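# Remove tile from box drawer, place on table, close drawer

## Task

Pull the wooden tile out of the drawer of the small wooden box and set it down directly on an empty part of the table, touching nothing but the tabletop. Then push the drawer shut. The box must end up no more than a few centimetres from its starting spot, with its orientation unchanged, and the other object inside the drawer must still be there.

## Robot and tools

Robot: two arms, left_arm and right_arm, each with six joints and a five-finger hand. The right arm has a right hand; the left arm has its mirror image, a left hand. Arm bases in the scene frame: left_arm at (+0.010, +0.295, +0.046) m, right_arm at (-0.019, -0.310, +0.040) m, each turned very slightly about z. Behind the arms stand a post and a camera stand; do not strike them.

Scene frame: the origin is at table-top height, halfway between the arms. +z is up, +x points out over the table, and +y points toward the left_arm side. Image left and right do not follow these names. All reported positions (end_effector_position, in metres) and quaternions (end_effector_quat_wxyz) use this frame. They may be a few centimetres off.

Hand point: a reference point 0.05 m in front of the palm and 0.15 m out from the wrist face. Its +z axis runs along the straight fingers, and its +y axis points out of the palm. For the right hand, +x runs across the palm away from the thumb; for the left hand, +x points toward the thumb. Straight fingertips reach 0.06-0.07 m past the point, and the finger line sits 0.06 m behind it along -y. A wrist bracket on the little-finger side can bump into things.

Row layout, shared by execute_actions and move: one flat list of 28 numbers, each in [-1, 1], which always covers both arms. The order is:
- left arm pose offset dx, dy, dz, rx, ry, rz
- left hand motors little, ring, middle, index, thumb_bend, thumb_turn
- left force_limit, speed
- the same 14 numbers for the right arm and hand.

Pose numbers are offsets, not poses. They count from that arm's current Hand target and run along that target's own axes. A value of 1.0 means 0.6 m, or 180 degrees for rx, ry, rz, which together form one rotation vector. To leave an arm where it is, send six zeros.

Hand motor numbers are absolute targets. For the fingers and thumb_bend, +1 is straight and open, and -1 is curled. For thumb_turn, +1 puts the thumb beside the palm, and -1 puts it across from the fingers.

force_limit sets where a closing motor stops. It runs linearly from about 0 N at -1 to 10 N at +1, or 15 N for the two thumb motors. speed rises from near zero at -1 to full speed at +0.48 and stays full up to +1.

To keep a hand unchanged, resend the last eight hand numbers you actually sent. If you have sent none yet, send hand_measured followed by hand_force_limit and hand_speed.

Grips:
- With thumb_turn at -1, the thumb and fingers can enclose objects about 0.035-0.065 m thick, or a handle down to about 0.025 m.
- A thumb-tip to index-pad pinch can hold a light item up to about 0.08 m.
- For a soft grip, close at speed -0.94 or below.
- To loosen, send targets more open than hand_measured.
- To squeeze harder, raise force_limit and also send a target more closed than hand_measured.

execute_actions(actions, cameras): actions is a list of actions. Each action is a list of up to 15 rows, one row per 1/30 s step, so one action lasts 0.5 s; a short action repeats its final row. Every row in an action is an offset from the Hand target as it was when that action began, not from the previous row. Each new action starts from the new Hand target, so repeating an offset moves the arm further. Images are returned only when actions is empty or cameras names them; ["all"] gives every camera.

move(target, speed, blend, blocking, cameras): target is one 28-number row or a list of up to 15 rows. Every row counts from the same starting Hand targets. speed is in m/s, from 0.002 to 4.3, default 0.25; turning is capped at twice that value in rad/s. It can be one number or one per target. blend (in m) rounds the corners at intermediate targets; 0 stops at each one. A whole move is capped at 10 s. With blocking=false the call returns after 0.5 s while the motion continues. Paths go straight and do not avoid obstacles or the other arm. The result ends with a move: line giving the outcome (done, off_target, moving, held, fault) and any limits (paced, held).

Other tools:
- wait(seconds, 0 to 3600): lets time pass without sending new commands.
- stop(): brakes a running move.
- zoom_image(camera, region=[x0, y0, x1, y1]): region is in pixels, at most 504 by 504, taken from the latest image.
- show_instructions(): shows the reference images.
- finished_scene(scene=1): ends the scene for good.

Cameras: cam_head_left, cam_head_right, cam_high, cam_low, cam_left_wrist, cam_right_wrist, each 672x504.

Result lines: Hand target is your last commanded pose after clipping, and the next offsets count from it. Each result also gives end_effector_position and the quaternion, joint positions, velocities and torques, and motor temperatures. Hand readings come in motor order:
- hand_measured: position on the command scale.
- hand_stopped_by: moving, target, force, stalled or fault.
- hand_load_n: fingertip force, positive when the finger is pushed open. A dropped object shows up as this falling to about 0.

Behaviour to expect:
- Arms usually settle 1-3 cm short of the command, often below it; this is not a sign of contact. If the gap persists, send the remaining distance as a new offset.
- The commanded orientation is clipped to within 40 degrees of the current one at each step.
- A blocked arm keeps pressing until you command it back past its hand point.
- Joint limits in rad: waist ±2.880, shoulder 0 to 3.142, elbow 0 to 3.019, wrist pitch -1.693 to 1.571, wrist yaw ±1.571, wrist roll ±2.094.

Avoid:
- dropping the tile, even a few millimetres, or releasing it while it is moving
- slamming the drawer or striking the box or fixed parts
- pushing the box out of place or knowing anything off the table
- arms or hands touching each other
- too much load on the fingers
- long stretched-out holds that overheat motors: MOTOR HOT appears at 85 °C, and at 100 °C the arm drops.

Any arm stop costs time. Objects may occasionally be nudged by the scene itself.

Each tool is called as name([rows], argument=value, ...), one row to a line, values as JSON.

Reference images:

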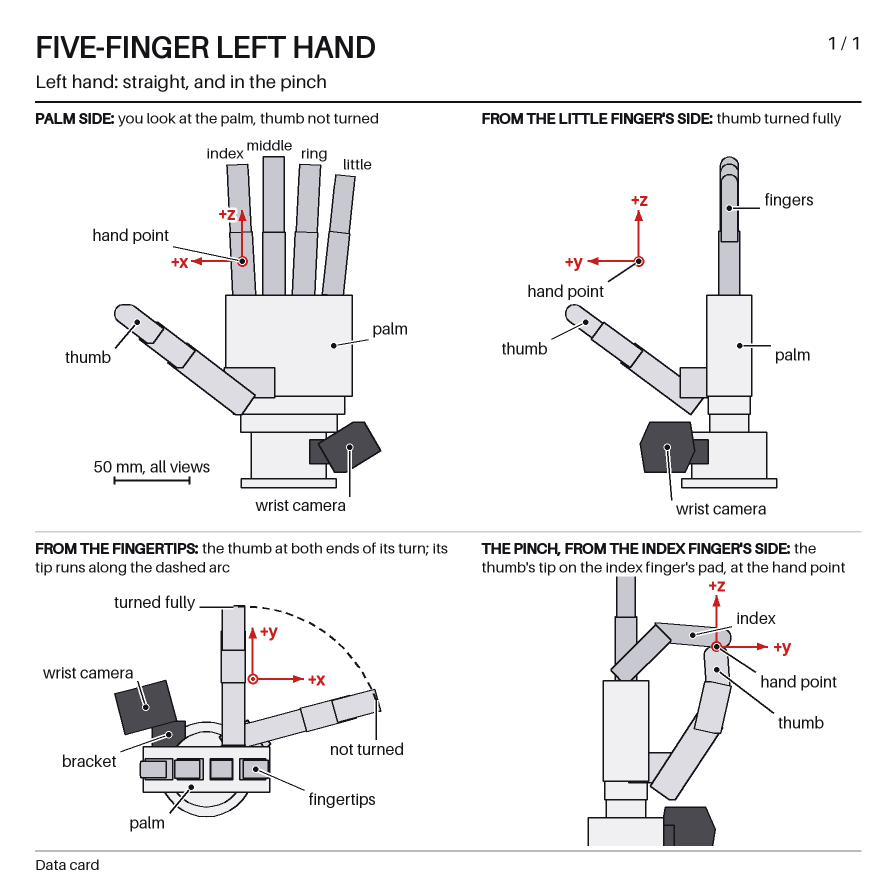

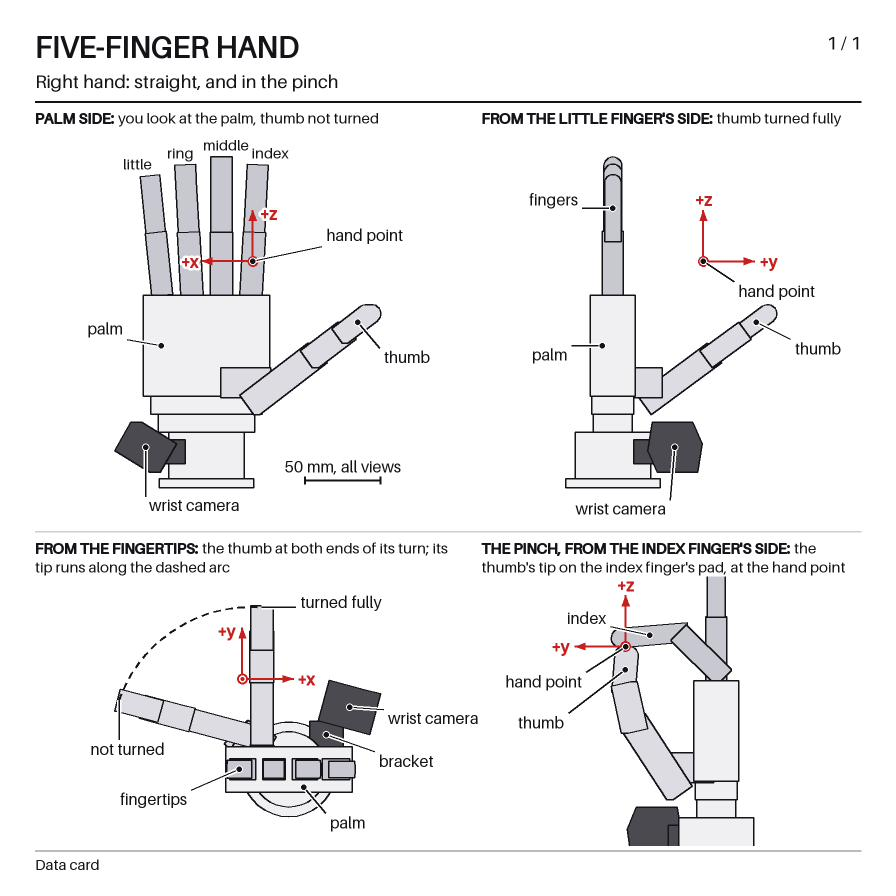

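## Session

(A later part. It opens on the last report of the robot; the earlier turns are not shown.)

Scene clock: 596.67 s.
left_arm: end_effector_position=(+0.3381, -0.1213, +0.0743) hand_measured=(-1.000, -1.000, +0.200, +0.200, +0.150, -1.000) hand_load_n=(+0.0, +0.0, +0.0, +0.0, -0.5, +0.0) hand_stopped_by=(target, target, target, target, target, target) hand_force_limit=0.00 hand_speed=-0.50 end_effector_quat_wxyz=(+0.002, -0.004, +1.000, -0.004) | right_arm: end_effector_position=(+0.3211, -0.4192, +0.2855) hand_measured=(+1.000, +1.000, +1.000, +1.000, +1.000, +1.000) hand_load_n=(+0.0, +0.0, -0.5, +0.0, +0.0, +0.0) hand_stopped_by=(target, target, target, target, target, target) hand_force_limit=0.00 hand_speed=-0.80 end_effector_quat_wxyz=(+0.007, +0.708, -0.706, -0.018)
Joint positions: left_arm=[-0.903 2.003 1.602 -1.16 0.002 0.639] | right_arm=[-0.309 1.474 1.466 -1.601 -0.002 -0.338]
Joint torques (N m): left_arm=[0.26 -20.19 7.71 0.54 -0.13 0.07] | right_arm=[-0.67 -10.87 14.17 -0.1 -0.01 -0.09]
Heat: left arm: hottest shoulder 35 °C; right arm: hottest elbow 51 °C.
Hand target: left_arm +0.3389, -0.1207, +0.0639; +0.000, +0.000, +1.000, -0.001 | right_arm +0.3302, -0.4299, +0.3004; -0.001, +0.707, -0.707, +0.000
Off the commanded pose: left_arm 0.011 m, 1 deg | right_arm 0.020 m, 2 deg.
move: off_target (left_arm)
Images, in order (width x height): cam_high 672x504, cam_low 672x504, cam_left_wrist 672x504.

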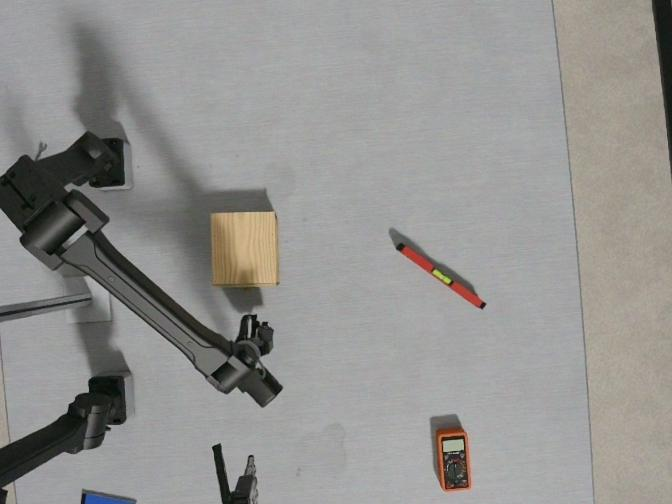

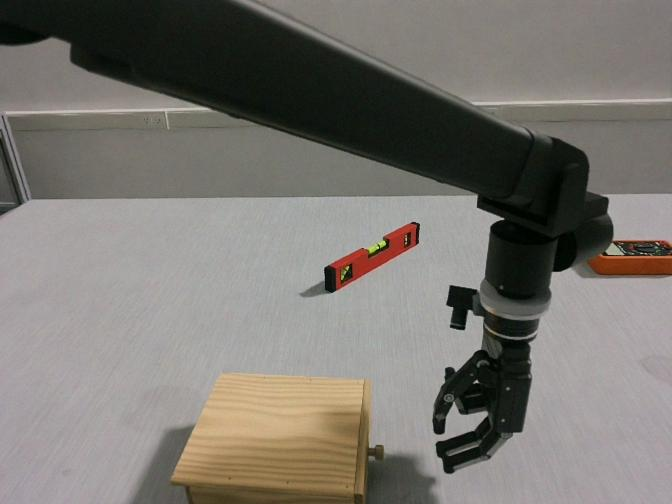

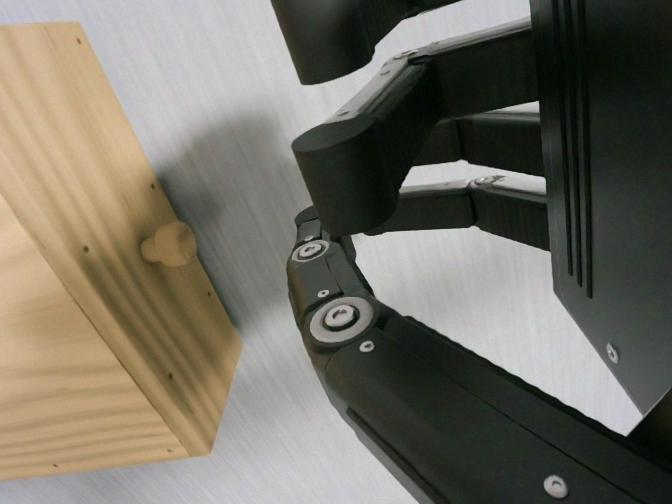

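move(target=[0.005,0,0.0,0,0,0,-1,-1,0.3,0.3,0.0,-1,0,-0.5,0,0,0,0,0,0,1,1,1,1,1,1,0,-0.8], cameras=["cam_low"])

zoom_image(camera="cam_low", region=[330, 354, 530, 504])

Scene clock: 648.60 s.
left_arm: end_effector_position=(+0.3385, -0.1219, +0.0741) hand_measured=(-1.000, -1.000, +0.300, +0.300, +0.000, -1.000) hand_load_n=(+0.0, +0.0, +0.0, +0.0, +0.0, +0.0) hand_stopped_by=(target, target, target, target, target, target) hand_force_limit=0.00 hand_speed=-0.50 end_effector_quat_wxyz=(+0.003, -0.004, +1.000, -0.005) | right_arm: end_effector_position=(+0.3211, -0.4192, +0.2855) hand_measured=(+1.000, +1.000, +1.000, +1.000, +1.000, +1.000) hand_load_n=(+0.0, +0.0, +0.0, +0.0, +0.0, +0.0) hand_stopped_by=(target, target, target, target, target, target) hand_force_limit=0.00 hand_speed=-0.80 end_effector_quat_wxyz=(+0.007, +0.708, -0.706, -0.018)
Joint positions: left_arm=[-0.903 2.003 1.602 -1.158 0.002 0.639] | right_arm=[-0.309 1.474 1.466 -1.601 -0.002 -0.338]
Joint torques (N m): left_arm=[-0.03 -20.13 6.99 0.58 -0.14 0.05] | right_arm=[-0.67 -10.93 14.19 -0.09 -0.01 -0.09]
Heat: left arm: hottest wrist roll 35 °C; right arm: hottest elbow 51 °C.
Hand target: left_arm +0.3359, -0.1207, +0.0639; +0.000, +0.000, +1.000, -0.001 | right_arm +0.3302, -0.4299, +0.3004; -0.001, +0.707, -0.707, +0.000
Off the commanded pose: left_arm 0.011 m, 1 deg | right_arm 0.020 m, 2 deg.
move: off_target (left_arm)

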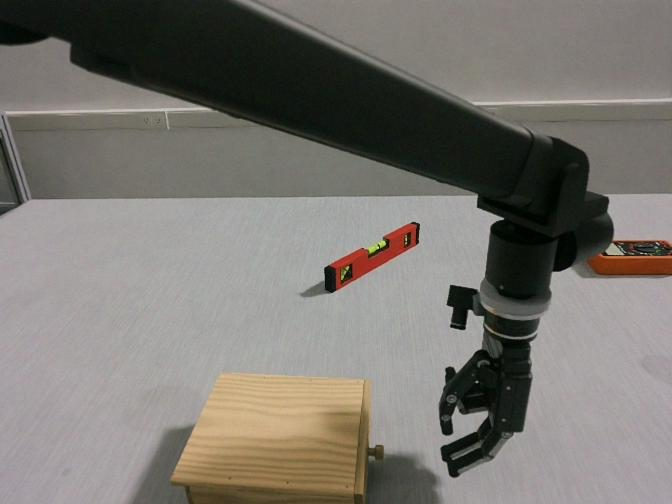

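Scaled by 2.520 from the camera's image (finer frame: 960x720).

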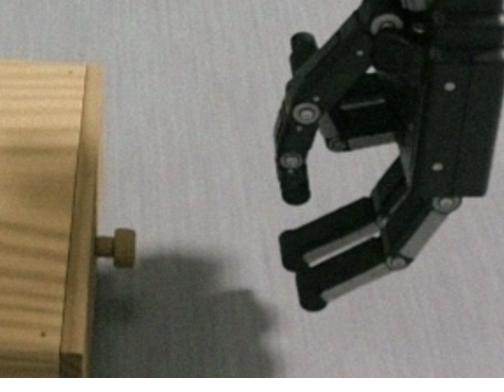

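move([
  [0,0,0.015,0,0,0,-1,-1,0.3,0.3,0.0,-1,0,-0.5,0,0,0,0,0,0,1,1,1,1,1,1,0,-0.8],
  [0.0,0.075,0.015,0,0,0,-1,-1,0.3,0.3,0.0,-1,0,-0.5,0,0,0,0,0,0,1,1,1,1,1,1,0,-0.8],
], speed=0.1, blend=0.01, cameras=["cam_low","cam_left_wrist","cam_high"])

zoom_image(camera="cam_low", region=[330, 354, 530, 504])

zoom_image(camera="cam_high", region=[200, 260, 300, 360])

Scene clock: 669.03 s.
left_arm: end_effector_position=(+0.3319, -0.0790, +0.0538) hand_measured=(-1.000, -1.000, +0.300, +0.300, +0.000, -1.000) hand_load_n=(+0.0, +0.0, -0.5, +0.5, +0.0, +0.0) hand_stopped_by=(target, target, target, target, target, target) hand_force_limit=0.00 hand_speed=-0.50 end_effector_quat_wxyz=(-0.005, -0.005, +1.000, +0.004) | right_arm: end_effector_position=(+0.3211, -0.4192, +0.2855) hand_measured=(+1.000, +1.000, +1.000, +1.000, +1.000, +1.000) hand_load_n=(+0.0, +0.0, +0.0, +0.0, +0.0, +0.0) hand_stopped_by=(target, target, target, target, target, target) hand_force_limit=0.00 hand_speed=-0.80 end_effector_quat_wxyz=(+0.007, +0.708, -0.706, -0.018)
Joint positions: left_arm=[-0.866 1.955 1.46 -1.089 0.003 0.675] | right_arm=[-0.309 1.474 1.466 -1.601 -0.002 -0.338]
Joint torques (N m): left_arm=[0.73 -21.01 6.56 0.59 -0.18 0.11] | right_arm=[-0.67 -10.93 14.19 -0.09 -0.01 -0.09]
Heat: left arm: hottest wrist roll 35 °C; right arm: hottest elbow 51 °C.
Hand target: left_arm +0.3360, -0.0756, +0.0547; +0.000, +0.000, +1.000, -0.001 | right_arm +0.3302, -0.4299, +0.3004; -0.001, +0.707, -0.707, +0.000
Off the commanded pose: left_arm 0.005 m, 1 deg | right_arm 0.020 m, 2 deg.
move: done; blend cut to 0.0046 m at target 1
Images, in order (width x height): cam_high 672x504, cam_low 672x504, cam_left_wrist 672x504.

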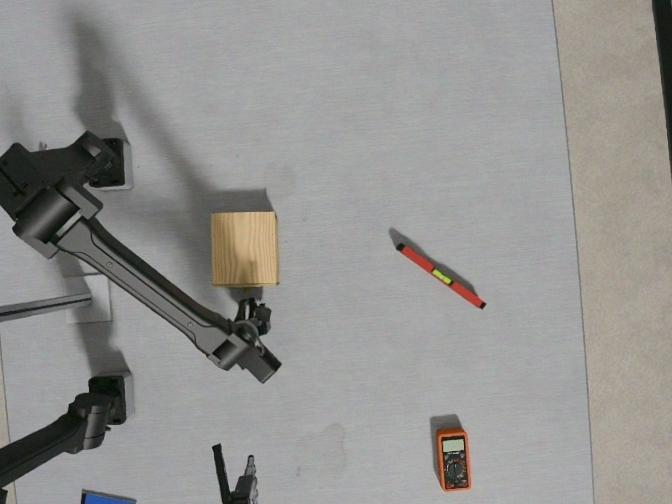

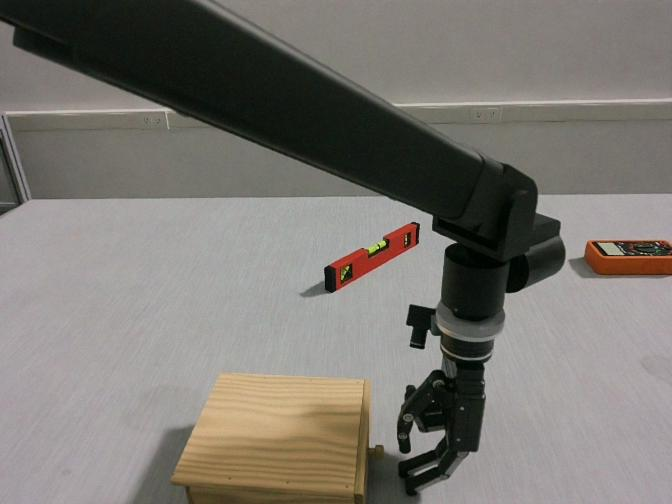

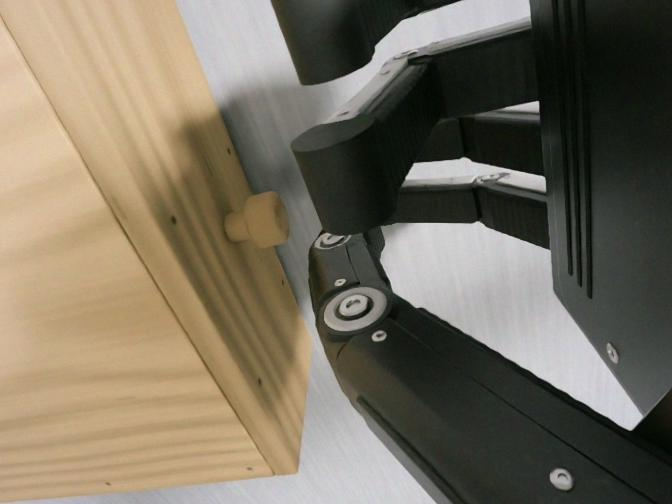

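Scaled by 2.520 from the camera's image (finer frame: 960x720).

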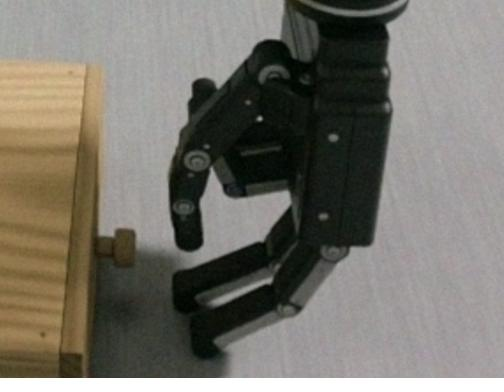

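Scaled by 5.040 from the camera's image (finer frame: 960x720).

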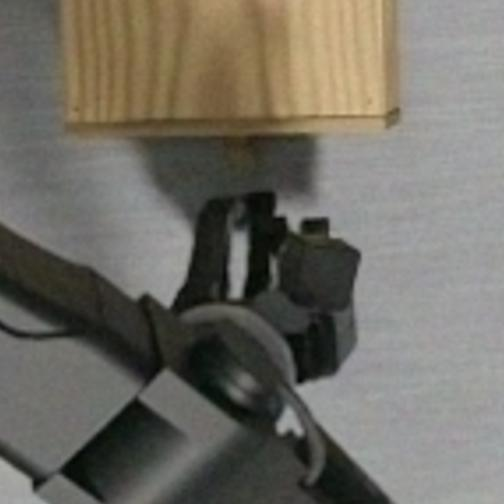

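move(target=[0,0,-0.022,0,0,0,-1,-1,0.3,0.3,0.0,-1,0,-0.5,0,0,0,0,0,0,1,1,1,1,1,1,0,-0.8], speed=0.1, cameras=["cam_low"])

zoom_image(camera="cam_low", region=[330, 354, 530, 504])

Scene clock: 677.17 s.
left_arm: end_effector_position=(+0.3327, -0.0795, +0.0572) hand_measured=(-1.000, -1.000, +0.300, +0.300, +0.000, -1.000) hand_load_n=(+0.0, +0.0, +0.0, +0.0, +0.0, +0.0) hand_stopped_by=(target, target, target, target, target, target) hand_force_limit=0.00 hand_speed=-0.50 end_effector_quat_wxyz=(-0.003, -0.004, +1.000, +0.001) | right_arm: end_effector_position=(+0.3211, -0.4192, +0.2855) hand_measured=(+1.000, +1.000, +1.000, +1.000, +1.000, +1.000) hand_load_n=(+0.0, +0.0, +0.0, +0.0, +0.0, +0.0) hand_stopped_by=(target, target, target, target, target, target) hand_force_limit=0.00 hand_speed=-0.80 end_effector_quat_wxyz=(+0.007, +0.708, -0.706, -0.018)
Joint positions: left_arm=[-0.866 1.947 1.46 -1.089 0.002 0.678] | right_arm=[-0.309 1.474 1.466 -1.601 -0.002 -0.338]
Joint torques (N m): left_arm=[0.73 -21.89 7.69 -0.43 -0.16 0.13] | right_arm=[-0.67 -10.93 14.17 -0.12 -0.01 -0.09]
Heat: left arm: hottest wrist roll 35 °C; right arm: hottest elbow 51 °C.
Hand target: left_arm +0.3360, -0.0756, +0.0679; +0.000, +0.000, +1.000, -0.001 | right_arm +0.3302, -0.4299, +0.3004; -0.001, +0.707, -0.707, +0.000
Off the commanded pose: left_arm 0.012 m, 1 deg | right_arm 0.020 m, 2 deg.
move: off_target (left_arm)

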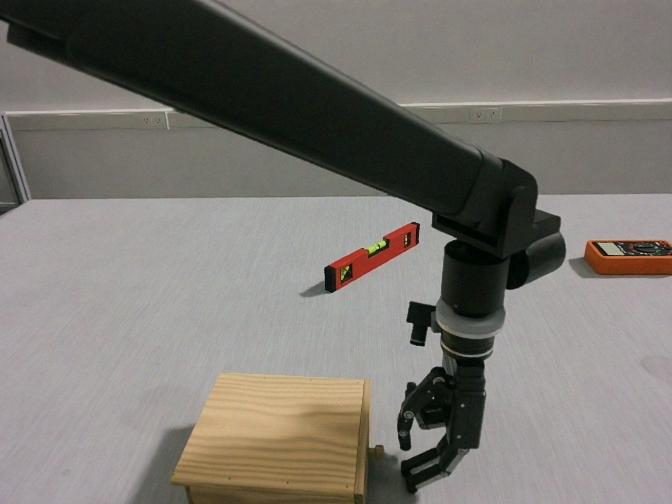

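Scaled by 2.520 from the camera's image (finer frame: 960x720).

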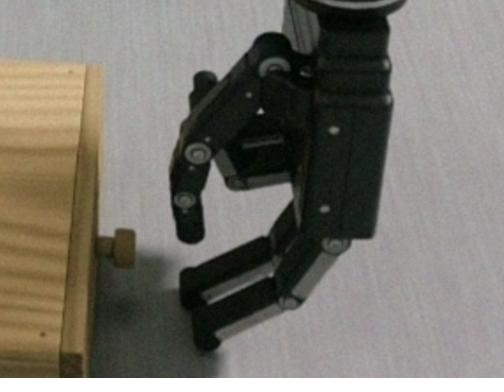

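move(target=[0,0,-0.013,0,0,0,-1,-1,0.3,0.3,0.0,-1,0,-0.5,0,0,0,0,0,0,1,1,1,1,1,1,0,-0.8], speed=0.1, cameras=["cam_low"])

zoom_image(camera="cam_low", region=[330, 354, 530, 504])

Scene clock: 687.67 s.
left_arm: end_effector_position=(+0.3301, -0.0764, +0.0635) hand_measured=(-1.000, -1.000, +0.300, +0.300, +0.000, -1.000) hand_load_n=(+0.0, +0.0, +0.0, +0.0, +0.0, +0.0) hand_stopped_by=(target, target, target, target, target, target) hand_force_limit=0.00 hand_speed=-0.50 end_effector_quat_wxyz=(-0.006, -0.004, +1.000, +0.005) | right_arm: end_effector_position=(+0.3211, -0.4192, +0.2855) hand_measured=(+1.000, +1.000, +1.000, +1.000, +1.000, +1.000) hand_load_n=(+0.0, +0.0, +0.0, +0.0, -0.5, +0.0) hand_stopped_by=(target, target, target, target, target, target) hand_force_limit=0.00 hand_speed=-0.80 end_effector_quat_wxyz=(+0.007, +0.708, -0.706, -0.018)
Joint positions: left_arm=[-0.866 1.937 1.46 -1.109 0.002 0.678] | right_arm=[-0.309 1.474 1.466 -1.601 -0.002 -0.338]
Joint torques (N m): left_arm=[0.85 -21.3 8.34 -0.21 -0.16 0.13] | right_arm=[-0.67 -10.93 14.19 -0.1 -0.01 -0.09]
Heat: left arm: hottest wrist roll 35 °C; right arm: hottest elbow 51 °C.
Hand target: left_arm +0.3360, -0.0756, +0.0757; +0.000, +0.000, +1.000, -0.001 | right_arm +0.3302, -0.4299, +0.3004; -0.001, +0.707, -0.707, +0.000
Off the commanded pose: left_arm 0.014 m, 1 deg | right_arm 0.020 m, 2 deg.
move: off_target (left_arm)

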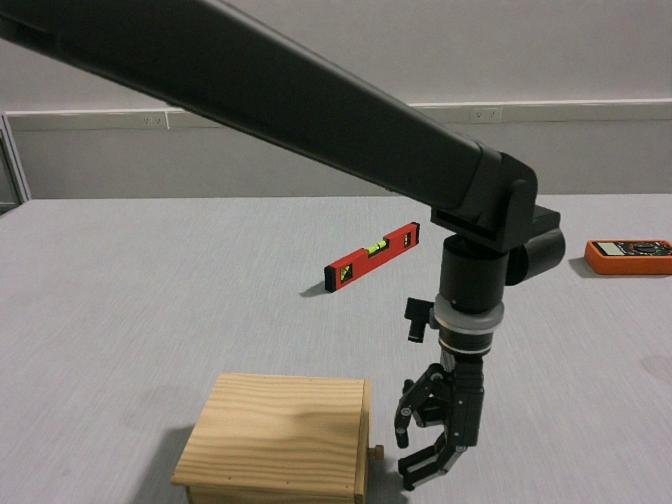

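Scaled by 2.520 from the camera's image (finer frame: 960x720).

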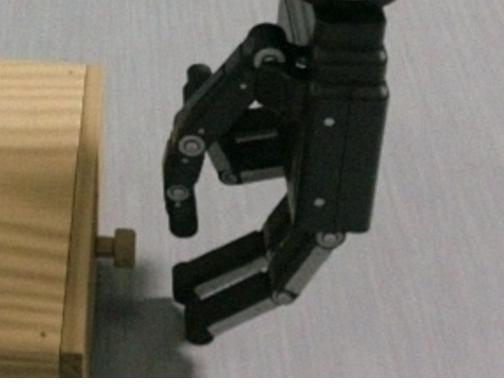

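move(target=[-0.006,0,-0.012,0,0,0,-1,-1,0.3,0.3,0.0,-1,0,-0.5,0,0,0,0,0,0,1,1,1,1,1,1,0,-0.8], speed=0.1, cameras=["cam_low"])

zoom_image(camera="cam_low", region=[330, 354, 530, 504])

Scene clock: 696.73 s.
left_arm: end_effector_position=(+0.3280, -0.0717, +0.0654) hand_measured=(-1.000, -1.000, +0.300, +0.300, +0.000, -1.000) hand_load_n=(+0.0, +0.0, +0.0, +0.5, +0.0, +0.0) hand_stopped_by=(target, target, target, target, target, target) hand_force_limit=0.00 hand_speed=-0.50 end_effector_quat_wxyz=(-0.011, -0.002, +1.000, +0.012) | right_arm: end_effector_position=(+0.3211, -0.4192, +0.2855) hand_measured=(+1.000, +1.000, +1.000, +1.000, +1.000, +1.000) hand_load_n=(+0.0, +0.0, +0.0, +0.0, +0.0, +0.0) hand_stopped_by=(target, target, target, target, target, target) hand_force_limit=0.00 hand_speed=-0.80 end_effector_quat_wxyz=(+0.007, +0.708, -0.706, -0.018)
Joint positions: left_arm=[-0.864 1.936 1.46 -1.128 0.002 0.682] | right_arm=[-0.309 1.474 1.466 -1.601 -0.002 -0.338]
Joint torques (N m): left_arm=[0.91 -21.66 9.61 -0.47 -0.16 0.14] | right_arm=[-0.67 -10.87 14.19 -0.1 -0.01 -0.09]
Heat: left arm: hottest wrist roll 35 °C; right arm: hottest elbow 51 °C.
Hand target: left_arm +0.3395, -0.0756, +0.0830; +0.000, +0.000, +1.000, -0.001 | right_arm +0.3302, -0.4299, +0.3004; -0.001, +0.707, -0.707, +0.000
Off the commanded pose: left_arm 0.021 m, 2 deg | right_arm 0.020 m, 2 deg.
move: off_target (left_arm)

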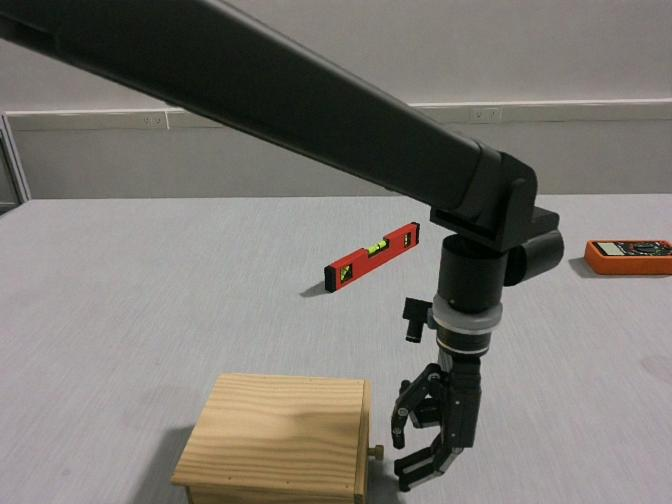

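Scaled by 2.520 from the camera's image (finer frame: 960x720).

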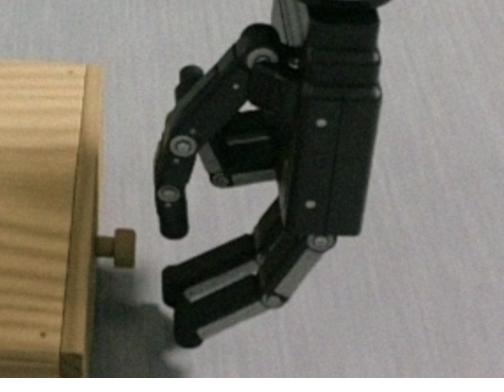

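move([
  [0,-0.074,-0.003,0,0,0,-1,-1,0.3,0.3,0.0,-1,0,-0.5,0,0,0,0,0,0,1,1,1,1,1,1,0,-0.8],
  [0.0025,0.0443,0.022,0,0,0,-1,-1,0.3,0.3,0.0,-1,0,-0.5,0,0,0,0,0,0,1,1,1,1,1,1,0,-0.8],
], speed=0.1, cameras=["cam_low","cam_left_wrist","cam_high"])

zoom_image(camera="cam_low", region=[330, 354, 530, 504])

zoom_image(camera="cam_high", region=[200, 260, 300, 360])

Scene clock: 738.40 s.
left_arm: end_effector_position=(+0.3349, -0.0497, +0.0651) hand_measured=(-1.000, -1.000, +0.300, +0.300, +0.000, -1.000) hand_load_n=(+0.0, +0.0, +0.0, +0.0, +0.0, +0.0) hand_stopped_by=(target, target, target, target, target, target) hand_force_limit=0.00 hand_speed=-0.50 end_effector_quat_wxyz=(-0.007, -0.006, +1.000, +0.007) | right_arm: end_effector_position=(+0.3211, -0.4192, +0.2855) hand_measured=(+1.000, +1.000, +1.000, +1.000, +1.000, +1.000) hand_load_n=(+0.0, +0.0, +0.0, +0.0, +0.0, +0.0) hand_stopped_by=(target, target, target, target, target, target) hand_force_limit=0.00 hand_speed=-0.80 end_effector_quat_wxyz=(+0.007, +0.708, -0.706, -0.018)
Joint positions: left_arm=[-0.827 1.899 1.404 -1.096 0.001 0.712] | right_arm=[-0.309 1.474 1.466 -1.601 -0.002 -0.338]
Joint torques (N m): left_arm=[0.5 -20.6 6.82 0.49 -0.1 0.11] | right_arm=[-0.67 -10.87 14.17 -0.09 -0.01 -0.09]
Motor temperatures (°C): left_arm=[30 36 35 30 29 34] | right_arm=[38 32 52 25 28 32]
Heat: left arm: hottest shoulder 36 °C; right arm: hottest elbow 52 °C.
Hand target: left_arm +0.3382, -0.0490, +0.0698; +0.000, +0.000, +1.000, -0.001 | right_arm +0.3302, -0.4299, +0.3004; -0.001, +0.707, -0.707, +0.000
Off the commanded pose: left_arm 0.006 m, 1 deg | right_arm 0.020 m, 2 deg.
move: done
Images, in order (width x height): cam_high 672x504, cam_low 672x504, cam_left_wrist 672x504.

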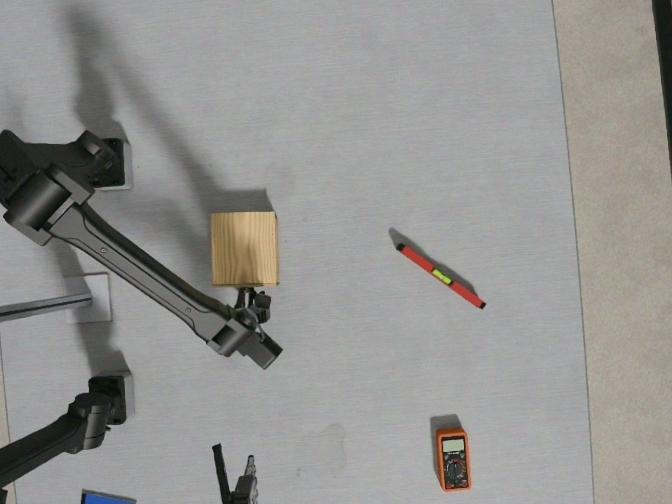

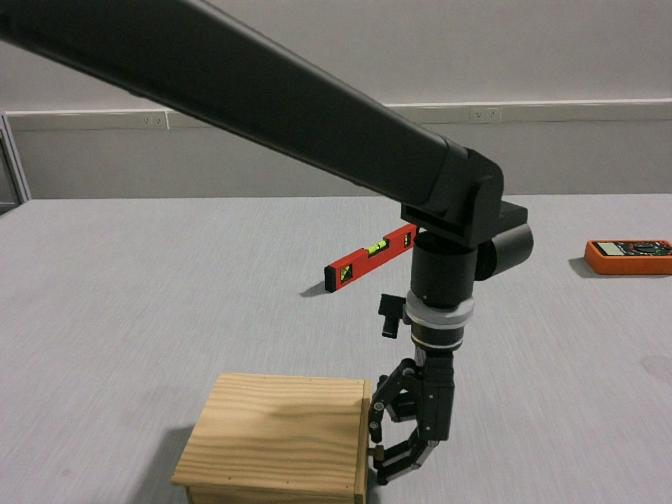

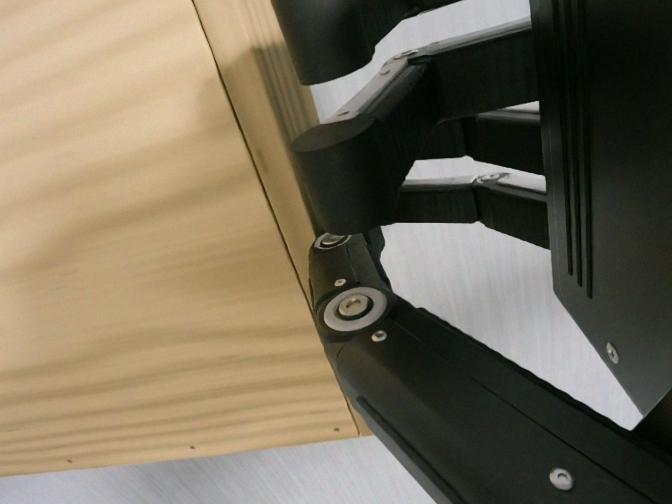

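Scaled by 2.520 from the camera's image (finer frame: 960x720).

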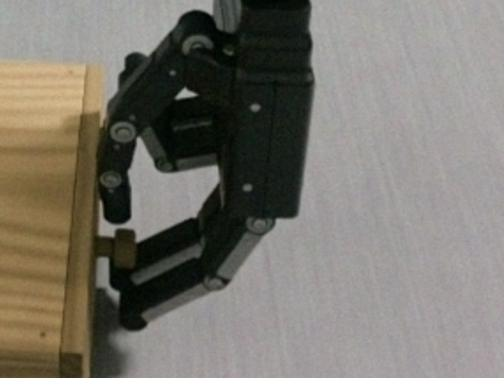

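Scaled by 5.040 from the camera's image (finer frame: 960x720).

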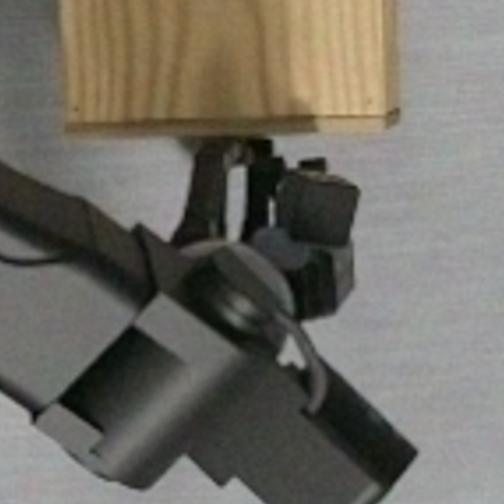

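move(target=[0,0,0,0,0,0,-1,-1,-0.3,-0.3,0.0,-1,-0.3,-0.85,0,0,0,0,0,0,1,1,1,1,1,1,0,-0.8], cameras=["cam_low","cam_high"])

zoom_image(camera="cam_low", region=[330, 354, 530, 504])

Scene clock: 751.13 s.
left_arm: end_effector_position=(+0.3354, -0.0503, +0.0641) hand_measured=(-1.000, -1.000, +0.026, -0.060, +0.000, -1.000) hand_load_n=(+0.0, +0.0, +2.5, +4.5, +0.0, -1.0) hand_stopped_by=(target, target, force, force, target, target) hand_force_limit=-0.30 hand_speed=-0.85 end_effector_quat_wxyz=(-0.006, -0.005, +1.000, +0.006) | right_arm: end_effector_position=(+0.3211, -0.4192, +0.2855) hand_measured=(+1.000, +1.000, +1.000, +1.000, +1.000, +1.000) hand_load_n=(+0.0, +0.0, +0.0, +0.0, +0.0, +0.0) hand_stopped_by=(target, target, target, target, target, target) hand_force_limit=0.00 hand_speed=-0.80 end_effector_quat_wxyz=(+0.007, +0.708, -0.706, -0.018)
Joint positions: left_arm=[-0.827 1.899 1.402 -1.09 0.001 0.713] | right_arm=[-0.309 1.474 1.466 -1.601 -0.002 -0.338]
Joint torques (N m): left_arm=[0.5 -20.66 6.97 0.25 -0.12 0.12] | right_arm=[-0.62 -10.93 14.19 -0.1 -0.01 -0.1]
Heat: left arm: hottest shoulder 36 °C; right arm: hottest elbow 52 °C.
Hand target: left_arm +0.3381, -0.0489, +0.0697; +0.000, +0.000, +1.000, -0.001 | right_arm +0.3302, -0.4299, +0.3004; -0.001, +0.707, -0.707, +0.000
Off the commanded pose: left_arm 0.006 m, 1 deg | right_arm 0.020 m, 2 deg.
move: done
Images, in order (width x height): cam_high 672x504, cam_low 672x504.

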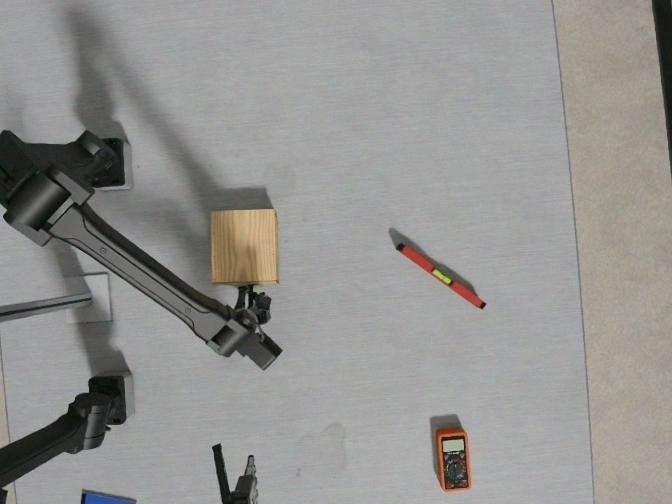

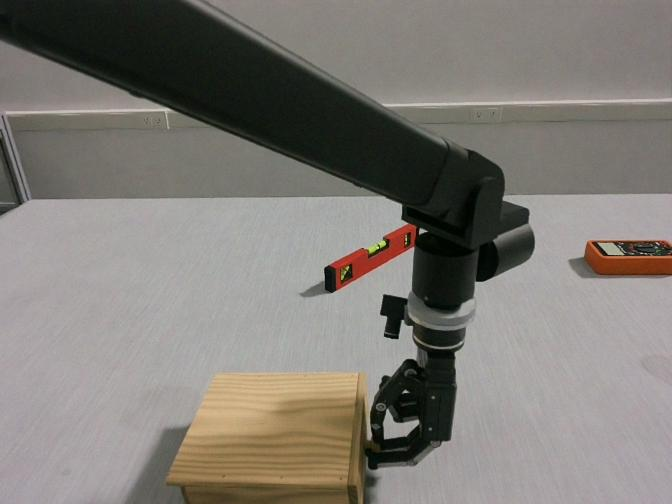

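Scaled by 2.520 from the camera's image (finer frame: 960x720).

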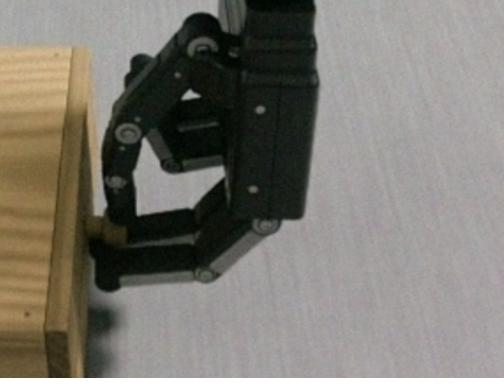

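move(target=[0,-0.05,0,0,0,0,-1,-1,-0.3,-0.3,0.0,-1,-0.3,-0.85,0,0,0,0,0,0,1,1,1,1,1,1,0,-0.8], speed=0.05, cameras=["cam_low","cam_high","cam_left_wrist"])

zoom_image(camera="cam_low", region=[330, 354, 530, 504])

zoom_image(camera="cam_high", region=[200, 200, 300, 300])

Scene clock: 763.87 s.
left_arm: end_effector_position=(+0.3297, -0.0596, +0.0601) hand_measured=(-1.000, -1.000, +0.026, -0.060, +0.000, -1.000) hand_load_n=(+0.0, +0.0, +3.0, +4.5, +0.0, -0.5) hand_stopped_by=(target, target, force, force, target, target) hand_force_limit=-0.30 hand_speed=-0.85 end_effector_quat_wxyz=(-0.009, +0.004, +1.000, +0.011) | right_arm: end_effector_position=(+0.3211, -0.4192, +0.2855) hand_measured=(+1.000, +1.000, +1.000, +1.000, +1.000, +1.000) hand_load_n=(+0.0, +0.0, +0.0, +0.0, +0.0, +0.0) hand_stopped_by=(target, target, target, target, target, target) hand_force_limit=0.00 hand_speed=-0.80 end_effector_quat_wxyz=(+0.007, +0.708, -0.706, -0.018)
Joint positions: left_arm=[-0.849 1.92 1.42 -1.099 0 0.709] | right_arm=[-0.309 1.474 1.466 -1.601 -0.002 -0.338]
Joint torques (N m): left_arm=[-0.5 -18.26 12 -0.47 -0.06 -0.17] | right_arm=[-0.67 -10.93 14.17 -0.09 -0.01 -0.09]
Heat: left arm: hottest shoulder 36 °C; right arm: hottest elbow 52 °C.
Hand target: left_arm +0.3380, -0.0790, +0.0696; +0.000, +0.000, +1.000, +0.000 | right_arm +0.3302, -0.4299, +0.3004; -0.001, +0.707, -0.707, +0.000
Off the commanded pose: left_arm 0.023 m, 2 deg | right_arm 0.020 m, 2 deg.
move: off_target (left_arm)
Images, in order (width x height): cam_high 672x504, cam_low 672x504, cam_left_wrist 672x504.

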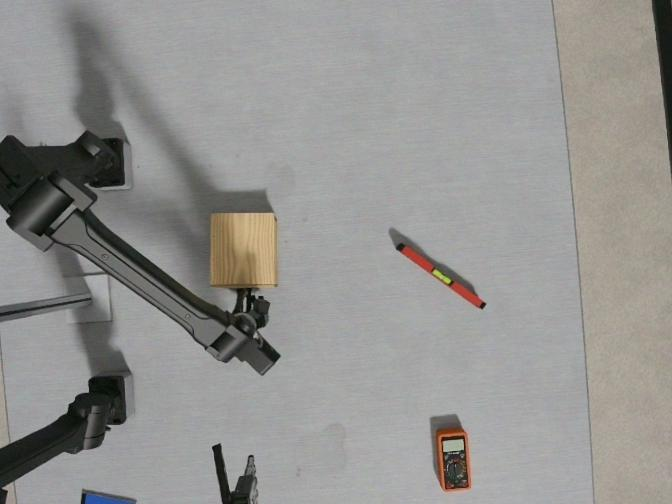

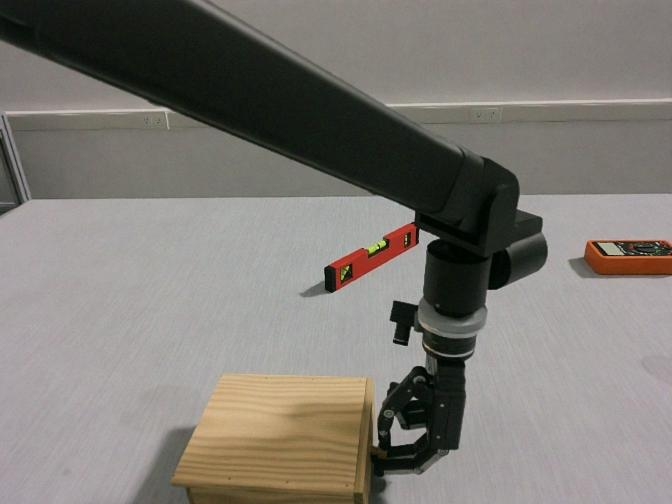

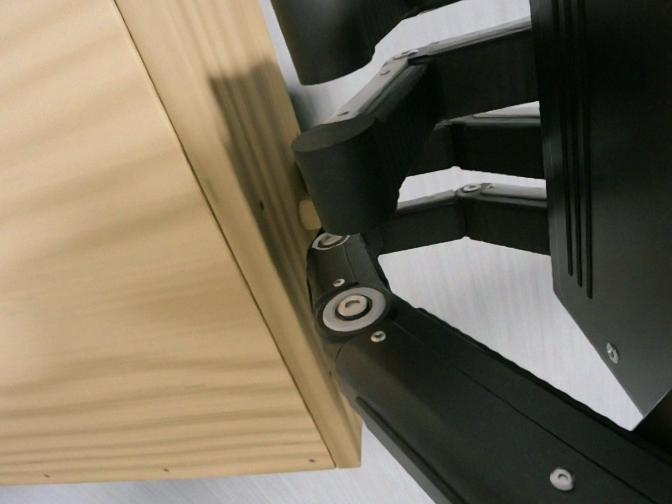

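Scaled by 2.520 from the camera's image (finer frame: 960x720).

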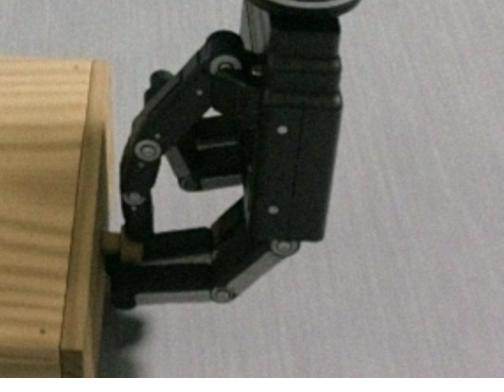

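Scaled by 5.040 from the camera's image (finer frame: 960x720).

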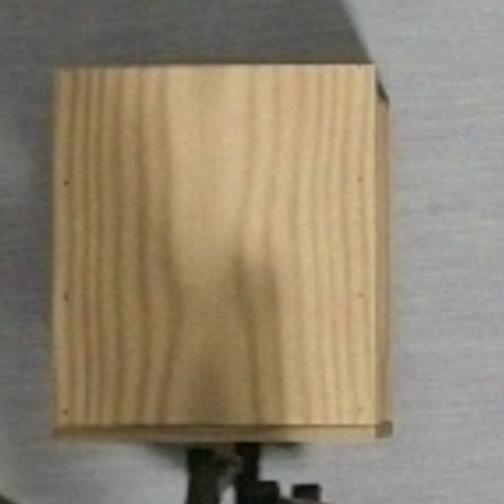

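move([
  [0,0,0,0,0,0,-1,-1,0.3,0.3,0.0,-1,-0.3,-0.5,0,0,0,0,0,0,1,1,1,1,1,1,0,-0.8],
], cameras=["cam_low"])

zoom_image(camera="cam_low", region=[330, 354, 530, 504])

Scene clock: 837.00 s.
left_arm: end_effector_position=(+0.3329, -0.0636, +0.0633) hand_measured=(-1.000, -1.000, +0.300, +0.300, +0.000, -1.000) hand_load_n=(+0.0, +0.0, +0.0, +0.0, +0.0, +0.0) hand_stopped_by=(target, target, target, target, target, target) hand_force_limit=-0.30 hand_speed=-0.50 end_effector_quat_wxyz=(-0.006, +0.003, +1.000, +0.006) | right_arm: end_effector_position=(+0.3211, -0.4192, +0.2855) hand_measured=(+1.000, +1.000, +1.000, +1.000, +1.000, +1.000) hand_load_n=(+0.0, +0.0, +0.0, +0.0, -0.5, +0.0) hand_stopped_by=(target, target, target, target, target, target) hand_force_limit=0.00 hand_speed=-0.80 end_effector_quat_wxyz=(+0.007, +0.708, -0.706, -0.018)
Joint positions: left_arm=[-0.849 1.92 1.432 -1.1 0 0.708] | right_arm=[-0.309 1.474 1.466 -1.601 -0.002 -0.338]
Joint torques (N m): left_arm=[-0.44 -18.08 11.1 -0.38 -0.08 -0.15] | right_arm=[-0.67 -10.87 14.19 -0.12 -0.01 -0.09]
Motor temperatures (°C): left_arm=[30 33 40 30 28 34] | right_arm=[38 32 52 25 28 32]
Heat: left arm: hottest elbow 40 °C; right arm: hottest elbow 52 °C.
Hand target: left_arm +0.3381, -0.0790, +0.0696; +0.000, +0.000, +1.000, -0.001 | right_arm +0.3302, -0.4299, +0.3004; -0.001, +0.707, -0.707, +0.000
Off the commanded pose: left_arm 0.017 m, 1 deg | right_arm 0.020 m, 2 deg.
move: done

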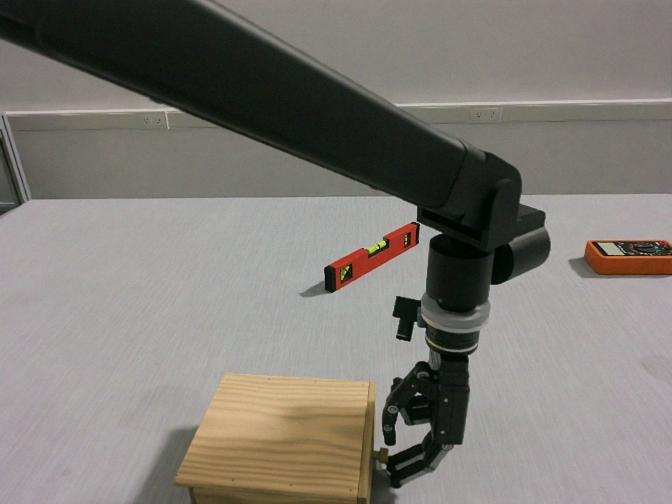

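Scaled by 2.520 from the camera's image (finer frame: 960x720).

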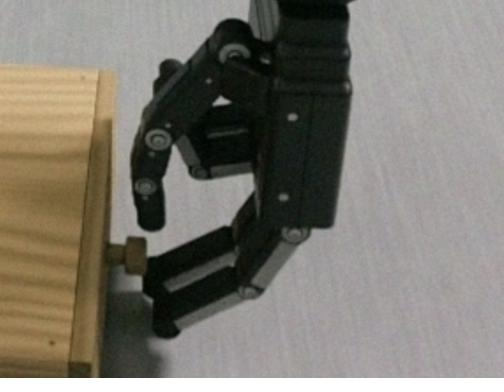

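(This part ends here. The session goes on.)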